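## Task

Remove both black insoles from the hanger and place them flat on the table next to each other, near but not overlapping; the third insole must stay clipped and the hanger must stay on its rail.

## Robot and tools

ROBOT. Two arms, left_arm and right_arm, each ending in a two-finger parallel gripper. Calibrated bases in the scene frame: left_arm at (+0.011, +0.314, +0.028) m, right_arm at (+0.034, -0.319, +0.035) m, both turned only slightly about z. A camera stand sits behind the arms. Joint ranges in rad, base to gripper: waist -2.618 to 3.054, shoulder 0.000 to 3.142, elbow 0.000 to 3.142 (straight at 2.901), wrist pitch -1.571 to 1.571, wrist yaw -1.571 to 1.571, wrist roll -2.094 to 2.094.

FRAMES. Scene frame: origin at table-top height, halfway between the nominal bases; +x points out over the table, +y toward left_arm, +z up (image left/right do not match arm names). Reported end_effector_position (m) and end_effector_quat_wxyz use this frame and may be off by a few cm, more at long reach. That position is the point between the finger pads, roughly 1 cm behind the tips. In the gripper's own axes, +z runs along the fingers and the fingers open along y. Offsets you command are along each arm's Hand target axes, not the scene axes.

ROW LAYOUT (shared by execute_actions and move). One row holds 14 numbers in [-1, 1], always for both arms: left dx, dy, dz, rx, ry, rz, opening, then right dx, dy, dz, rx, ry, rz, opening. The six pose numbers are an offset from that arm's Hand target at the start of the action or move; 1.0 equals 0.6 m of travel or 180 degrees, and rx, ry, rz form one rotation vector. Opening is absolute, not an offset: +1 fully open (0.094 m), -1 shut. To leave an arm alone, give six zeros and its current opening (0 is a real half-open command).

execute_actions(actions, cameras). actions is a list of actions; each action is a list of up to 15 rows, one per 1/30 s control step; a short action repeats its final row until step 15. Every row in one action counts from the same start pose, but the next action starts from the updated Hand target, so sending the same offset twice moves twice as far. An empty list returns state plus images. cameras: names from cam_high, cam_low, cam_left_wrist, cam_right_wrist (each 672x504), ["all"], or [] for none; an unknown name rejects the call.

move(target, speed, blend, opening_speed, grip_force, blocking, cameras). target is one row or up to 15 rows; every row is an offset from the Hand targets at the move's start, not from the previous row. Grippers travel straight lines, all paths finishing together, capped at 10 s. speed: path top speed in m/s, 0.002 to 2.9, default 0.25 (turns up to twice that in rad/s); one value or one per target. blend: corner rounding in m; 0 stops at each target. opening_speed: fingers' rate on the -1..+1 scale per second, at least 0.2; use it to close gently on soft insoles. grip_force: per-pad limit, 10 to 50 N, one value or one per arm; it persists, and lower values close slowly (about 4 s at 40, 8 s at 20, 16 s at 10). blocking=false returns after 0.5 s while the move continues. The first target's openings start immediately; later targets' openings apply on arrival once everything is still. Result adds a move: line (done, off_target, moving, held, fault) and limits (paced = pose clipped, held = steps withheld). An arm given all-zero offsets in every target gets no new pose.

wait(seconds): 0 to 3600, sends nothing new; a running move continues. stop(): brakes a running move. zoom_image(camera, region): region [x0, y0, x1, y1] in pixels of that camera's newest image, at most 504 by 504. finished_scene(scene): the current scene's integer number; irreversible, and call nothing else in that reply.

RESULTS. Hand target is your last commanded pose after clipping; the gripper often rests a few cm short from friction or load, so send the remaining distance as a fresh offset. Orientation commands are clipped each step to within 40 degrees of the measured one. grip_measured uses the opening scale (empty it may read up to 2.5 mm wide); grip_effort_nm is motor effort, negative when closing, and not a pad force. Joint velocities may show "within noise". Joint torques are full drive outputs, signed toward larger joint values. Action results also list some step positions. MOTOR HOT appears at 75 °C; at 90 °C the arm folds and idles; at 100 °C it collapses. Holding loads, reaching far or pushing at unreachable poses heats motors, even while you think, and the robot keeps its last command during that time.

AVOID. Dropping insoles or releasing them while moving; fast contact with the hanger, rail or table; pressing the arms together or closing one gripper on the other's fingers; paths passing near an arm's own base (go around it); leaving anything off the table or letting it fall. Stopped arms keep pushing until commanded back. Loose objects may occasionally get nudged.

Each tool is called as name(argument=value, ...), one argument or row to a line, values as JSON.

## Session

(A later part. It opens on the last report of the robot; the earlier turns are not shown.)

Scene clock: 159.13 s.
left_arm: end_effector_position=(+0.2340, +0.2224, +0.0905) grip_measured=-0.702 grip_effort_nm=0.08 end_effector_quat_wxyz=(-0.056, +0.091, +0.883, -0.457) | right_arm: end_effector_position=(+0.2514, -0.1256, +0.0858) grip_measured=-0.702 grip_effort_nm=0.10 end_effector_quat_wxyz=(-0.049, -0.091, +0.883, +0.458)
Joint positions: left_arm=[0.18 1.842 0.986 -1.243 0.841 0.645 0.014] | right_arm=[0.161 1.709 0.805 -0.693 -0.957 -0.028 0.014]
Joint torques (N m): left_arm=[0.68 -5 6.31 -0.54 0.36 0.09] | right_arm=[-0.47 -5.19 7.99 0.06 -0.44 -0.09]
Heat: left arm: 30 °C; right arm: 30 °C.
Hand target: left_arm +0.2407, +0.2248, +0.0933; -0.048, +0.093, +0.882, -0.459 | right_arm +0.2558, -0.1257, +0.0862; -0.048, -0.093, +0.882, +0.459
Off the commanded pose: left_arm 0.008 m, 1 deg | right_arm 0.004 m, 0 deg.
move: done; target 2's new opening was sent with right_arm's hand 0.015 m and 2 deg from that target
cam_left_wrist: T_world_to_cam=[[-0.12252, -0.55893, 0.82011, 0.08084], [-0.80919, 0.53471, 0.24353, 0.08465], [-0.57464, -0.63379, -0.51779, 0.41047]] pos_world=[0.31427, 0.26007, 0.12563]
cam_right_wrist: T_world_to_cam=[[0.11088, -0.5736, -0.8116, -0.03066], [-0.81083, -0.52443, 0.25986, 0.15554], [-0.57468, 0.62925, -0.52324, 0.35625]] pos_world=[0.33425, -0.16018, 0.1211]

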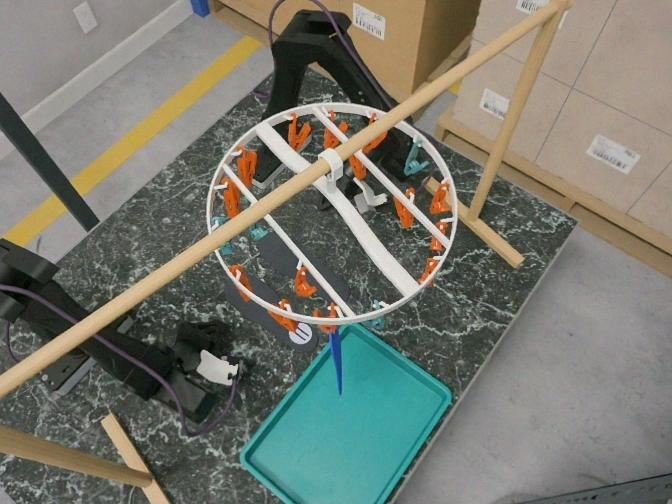

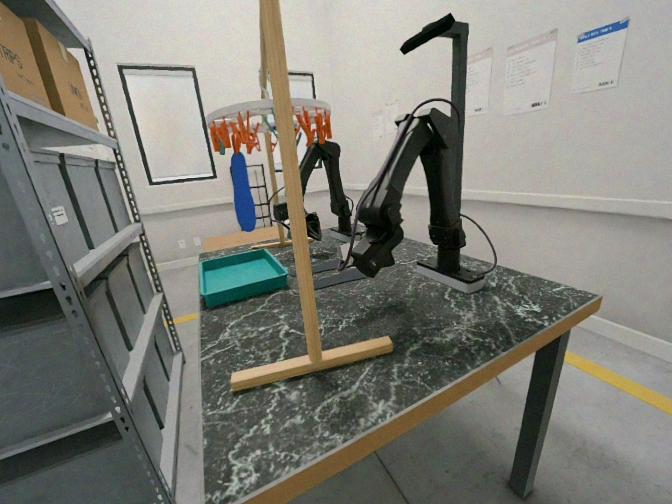

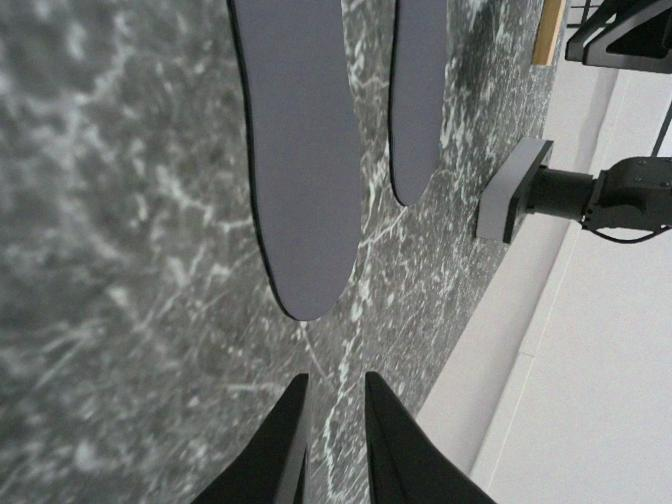

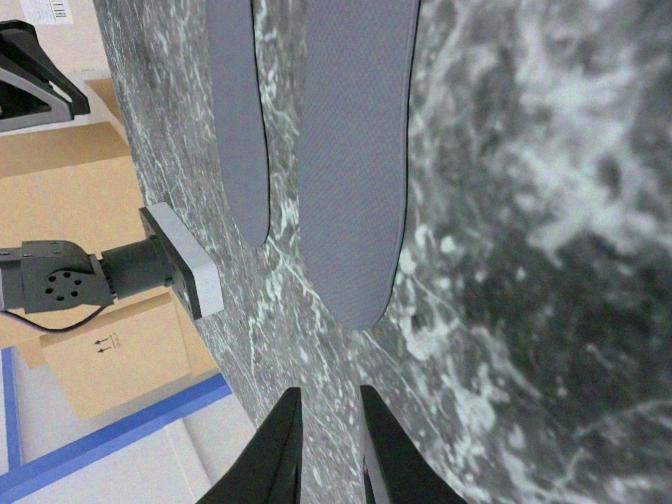

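move(
  target=[
    [0,0,0,0,0,0,-0.7,-0.0235,0.0413,0.0185,0.3113,-0.1084,0.0215,-0.97],
    [0,0,0,0,0,0,-0.7,-0.0277,-0.0802,0.1275,0.3113,-0.1084,0.0215,-0.97],
  ],
  speed=[0.25,0.08],
  cameras=["cam_right_wrist","cam_left_wrist"],
)

Scene clock: 180.93 s.
left_arm: end_effector_position=(+0.2340, +0.2224, +0.0905) grip_measured=-0.702 grip_effort_nm=0.08 end_effector_quat_wxyz=(-0.056, +0.091, +0.883, -0.457) | right_arm: end_effector_position=(+0.2685, -0.0832, +0.0136) grip_measured=-0.968 grip_effort_nm=-0.09 end_effector_quat_wxyz=(+0.135, +0.001, +0.991, +0.013)
Joint positions: left_arm=[0.18 1.842 0.986 -1.243 0.841 0.645 0.014] | right_arm=[0.859 1.814 0.919 -0.483 0.193 0.871 0.001]
Joint torques (N m): left_arm=[0.66 -4.97 6.32 -0.54 0.36 0.08] | right_arm=[0.42 -5.85 5.19 0.55 0.15 0.04]
Heat: left arm: 30 °C; right arm: 31 °C.
Hand target: left_arm +0.2407, +0.2248, +0.0933; -0.048, +0.093, +0.882, -0.459 | right_arm +0.2648, -0.0881, +0.0029; +0.130, +0.001, +0.991, +0.000
Off the commanded pose: left_arm 0.008 m, 1 deg | right_arm 0.012 m, 2 deg.
move: off_target (right_arm)
cam_left_wrist: T_world_to_cam=[[-0.12252, -0.55893, 0.82011, 0.08084], [-0.80919, 0.53471, 0.24353, 0.08465], [-0.57464, -0.63379, -0.51779, 0.41047]] pos_world=[0.31427, 0.26007, 0.12563]
cam_right_wrist: T_world_to_cam=[[-0.00762, -0.99983, -0.01669, -0.08134], [-0.98456, 0.00458, 0.175, 0.30222], [-0.17489, 0.01776, -0.98443, 0.14964]] pos_world=[0.3231, -0.08537, 0.09306]
Images, in order (width x height): cam_left_wrist 672x504, cam_right_wrist 672x504.

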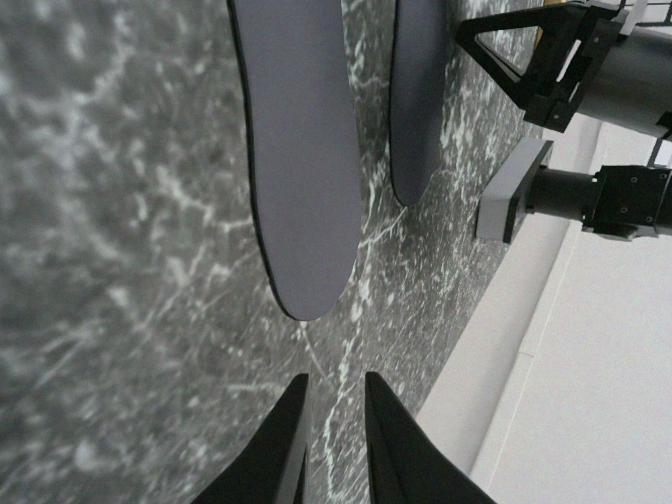

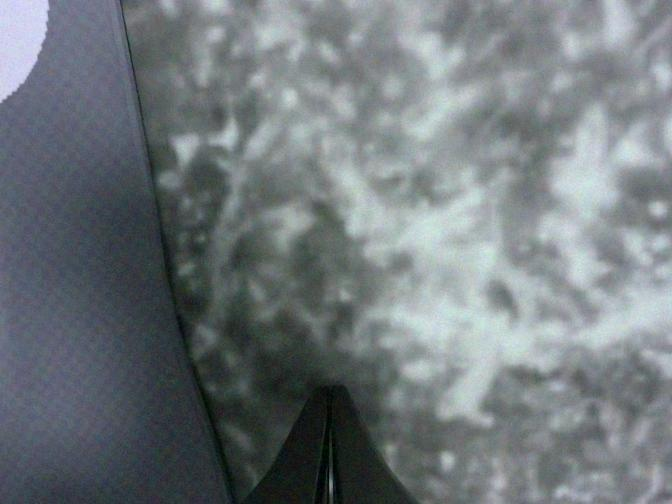

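move(
  target=[
    [0,0,0,0,0,0,-0.7,0.0017,0,0.0064,0,0,0,-0.97],
    [0,0,0,0,0,0,-0.7,0.0017,0.0867,0.0064,0,0,0,-0.97],
  ],
  speed=[0.04,0.06],
  cameras=["cam_right_wrist","cam_left_wrist","cam_high"],
)

zoom_image(
  camera="cam_high",
  region=[180, 160, 380, 360],
)

Scene clock: 186.43 s.
left_arm: end_effector_position=(+0.2340, +0.2224, +0.0905) grip_measured=-0.702 grip_effort_nm=0.09 end_effector_quat_wxyz=(-0.056, +0.091, +0.883, -0.457) | right_arm: end_effector_position=(+0.2737, -0.0413, +0.0133) grip_measured=-0.968 grip_effort_nm=-0.09 end_effector_quat_wxyz=(+0.152, +0.006, +0.988, +0.001)
Joint positions: left_arm=[0.18 1.842 0.986 -1.243 0.841 0.645 0.014] | right_arm=[0.948 1.941 1.088 -0.543 0.253 0.967 0.001]
Joint torques (N m): left_arm=[0.66 -4.98 6.31 -0.54 0.36 0.08] | right_arm=[1.09 -5.55 7.27 0.49 -0.2 0.07]
Heat: left arm: 30 °C; right arm: 31 °C.
Hand target: left_arm +0.2407, +0.2248, +0.0933; -0.048, +0.093, +0.882, -0.459 | right_arm +0.2647, -0.0361, -0.0012; +0.130, +0.000, +0.992, +0.000
Off the commanded pose: left_arm 0.008 m, 1 deg | right_arm 0.018 m, 3 deg.
move: off_target (right_arm)
cam_left_wrist: T_world_to_cam=[[-0.12252, -0.55893, 0.82011, 0.08084], [-0.80919, 0.53471, 0.24353, 0.08465], [-0.57464, -0.63379, -0.51779, 0.41047]] pos_world=[0.31427, 0.26007, 0.12563]
cam_right_wrist: T_world_to_cam=[[-0.02074, -0.99977, 0.0051, -0.03607], [-0.98981, 0.02125, 0.14078, 0.30977], [-0.14085, -0.00213, -0.99003, 0.13949]] pos_world=[0.32552, -0.04235, 0.09468]
Images, in order (width x height): cam_high 672x504, cam_left_wrist 672x504, cam_right_wrist 672x504.

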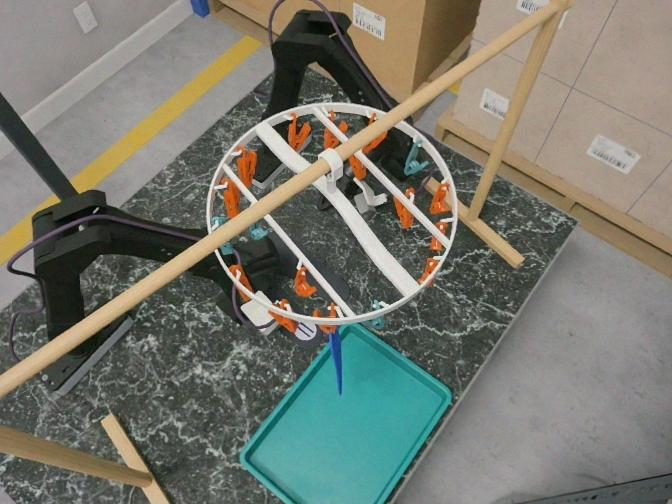

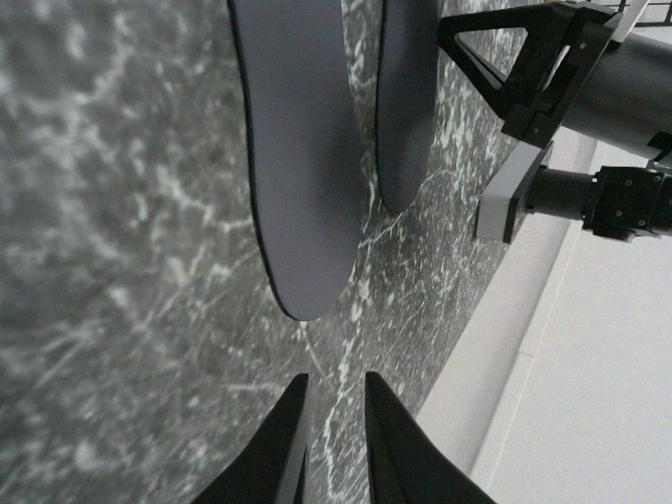

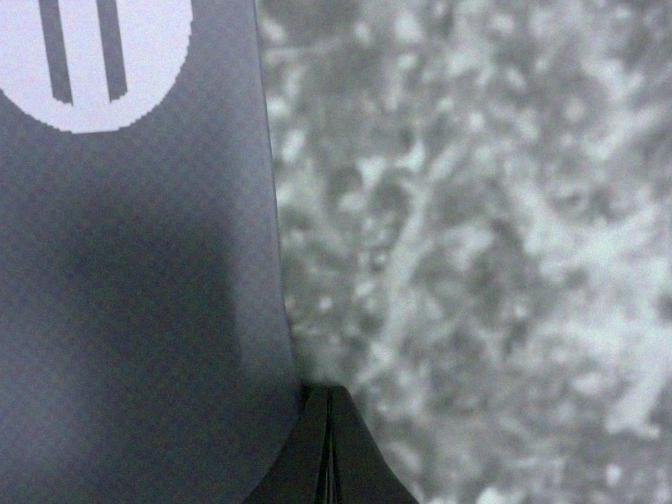

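Scaled by 2.520 from the camera's image (finer frame: 960x720).

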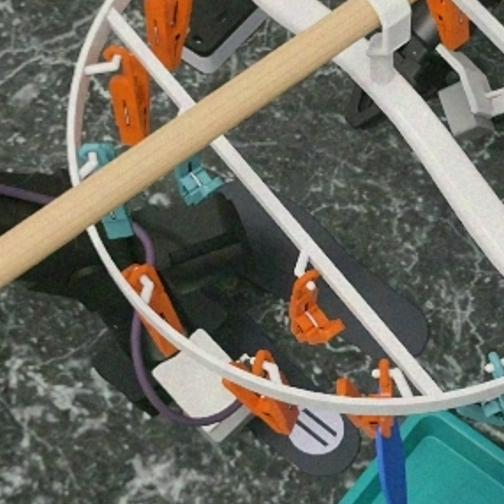

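move(
  target=[
    [0,0,0,0,0,0,-0.7,0,0.02,0,0,0,0,-0.97],
    [0,0,0,0,0,0,-0.7,0,-0.05,0,0,0,0,-0.97],
    [0,0,0,0,0,0,-0.7,-0.04,-0.12,-0.16,0,0,0,-0.97],
  ],
  speed=[0.05,0.08,0.2],
  blend=[0,0.01,0],
  cameras=["cam_right_wrist","cam_left_wrist","cam_high"],
)

zoom_image(
  camera="cam_high",
  region=[180, 160, 380, 360],
)

Scene clock: 194.27 s.
left_arm: end_effector_position=(+0.2340, +0.2224, +0.0905) grip_measured=-0.702 grip_effort_nm=0.09 end_effector_quat_wxyz=(-0.056, +0.091, +0.883, -0.457) | right_arm: end_effector_position=(+0.2587, -0.1119, +0.0855) grip_measured=-0.968 grip_effort_nm=-0.07 end_effector_quat_wxyz=(+0.121, +0.000, +0.993, -0.012)
Joint positions: left_arm=[0.18 1.842 0.986 -1.243 0.841 0.645 0.014] | right_arm=[0.827 1.617 1.024 -0.835 0.198 0.842 0.001]
Joint torques (N m): left_arm=[0.68 -4.98 6.31 -0.53 0.35 0.08] | right_arm=[-0.42 -8.87 9.7 0.28 0.06 -0.07]
Heat: left arm: 30 °C; right arm: 31 °C.
Hand target: left_arm +0.2407, +0.2248, +0.0933; -0.048, +0.093, +0.882, -0.459 | right_arm +0.2633, -0.1080, +0.0978; +0.130, +0.001, +0.991, +0.000
Off the commanded pose: left_arm 0.008 m, 1 deg | right_arm 0.014 m, 2 deg.
move: off_target (right_arm)
cam_left_wrist: T_world_to_cam=[[-0.12252, -0.55893, 0.82011, 0.08084], [-0.80919, 0.53471, 0.24353, 0.08465], [-0.57464, -0.63379, -0.51779, 0.41047]] pos_world=[0.31427, 0.26007, 0.12563]
cam_right_wrist: T_world_to_cam=[[-0.01177, -0.99938, 0.03318, -0.11196], [-0.97899, 0.01827, 0.20309, 0.27775], [-0.20357, -0.03009, -0.9786, 0.22071]] pos_world=[0.31552, -0.11032, 0.16329]
Images, in order (width x height): cam_high 672x504, cam_left_wrist 672x504, cam_right_wrist 672x504.

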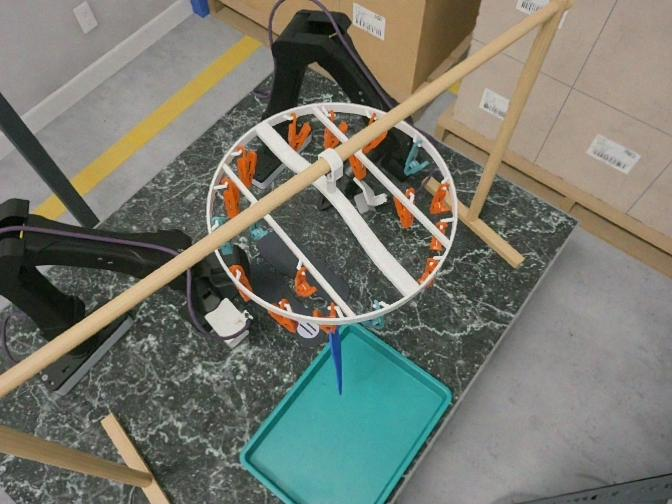

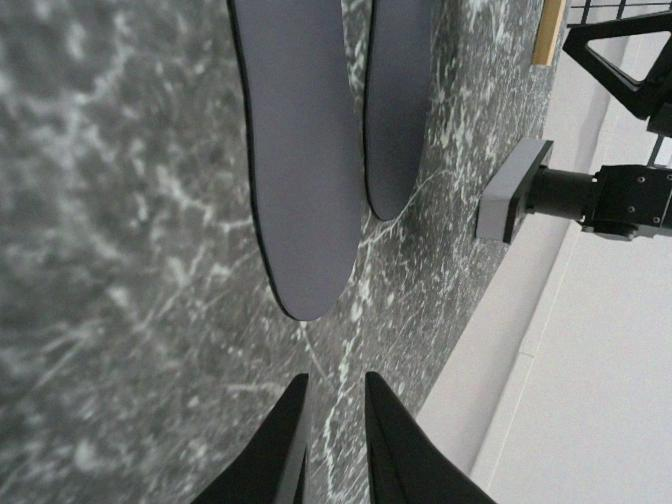

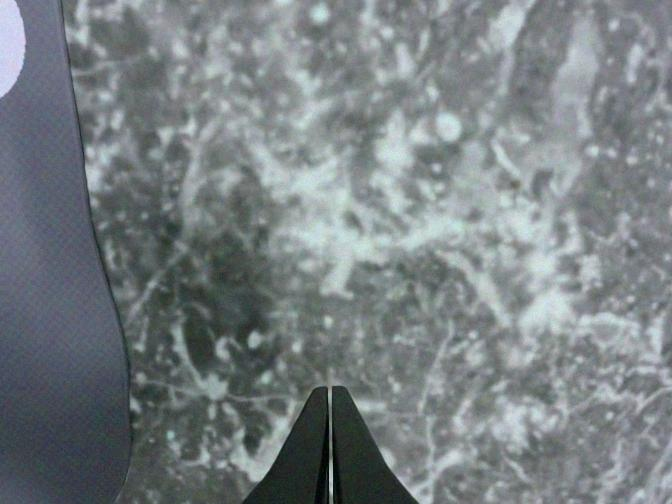

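Scaled by 2.520 from the camera's image (finer frame: 960x720).

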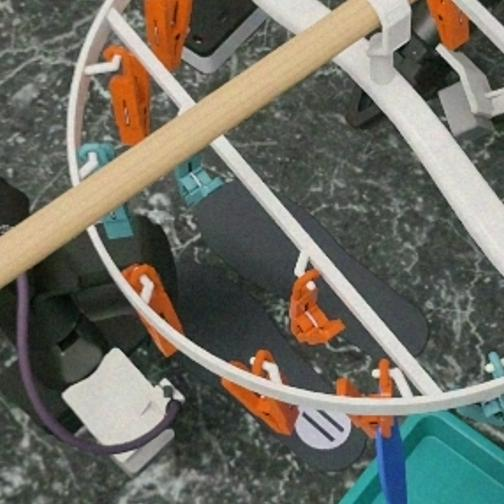

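finished_scene(
  scene=3,
)

The scene is finished: the task was done.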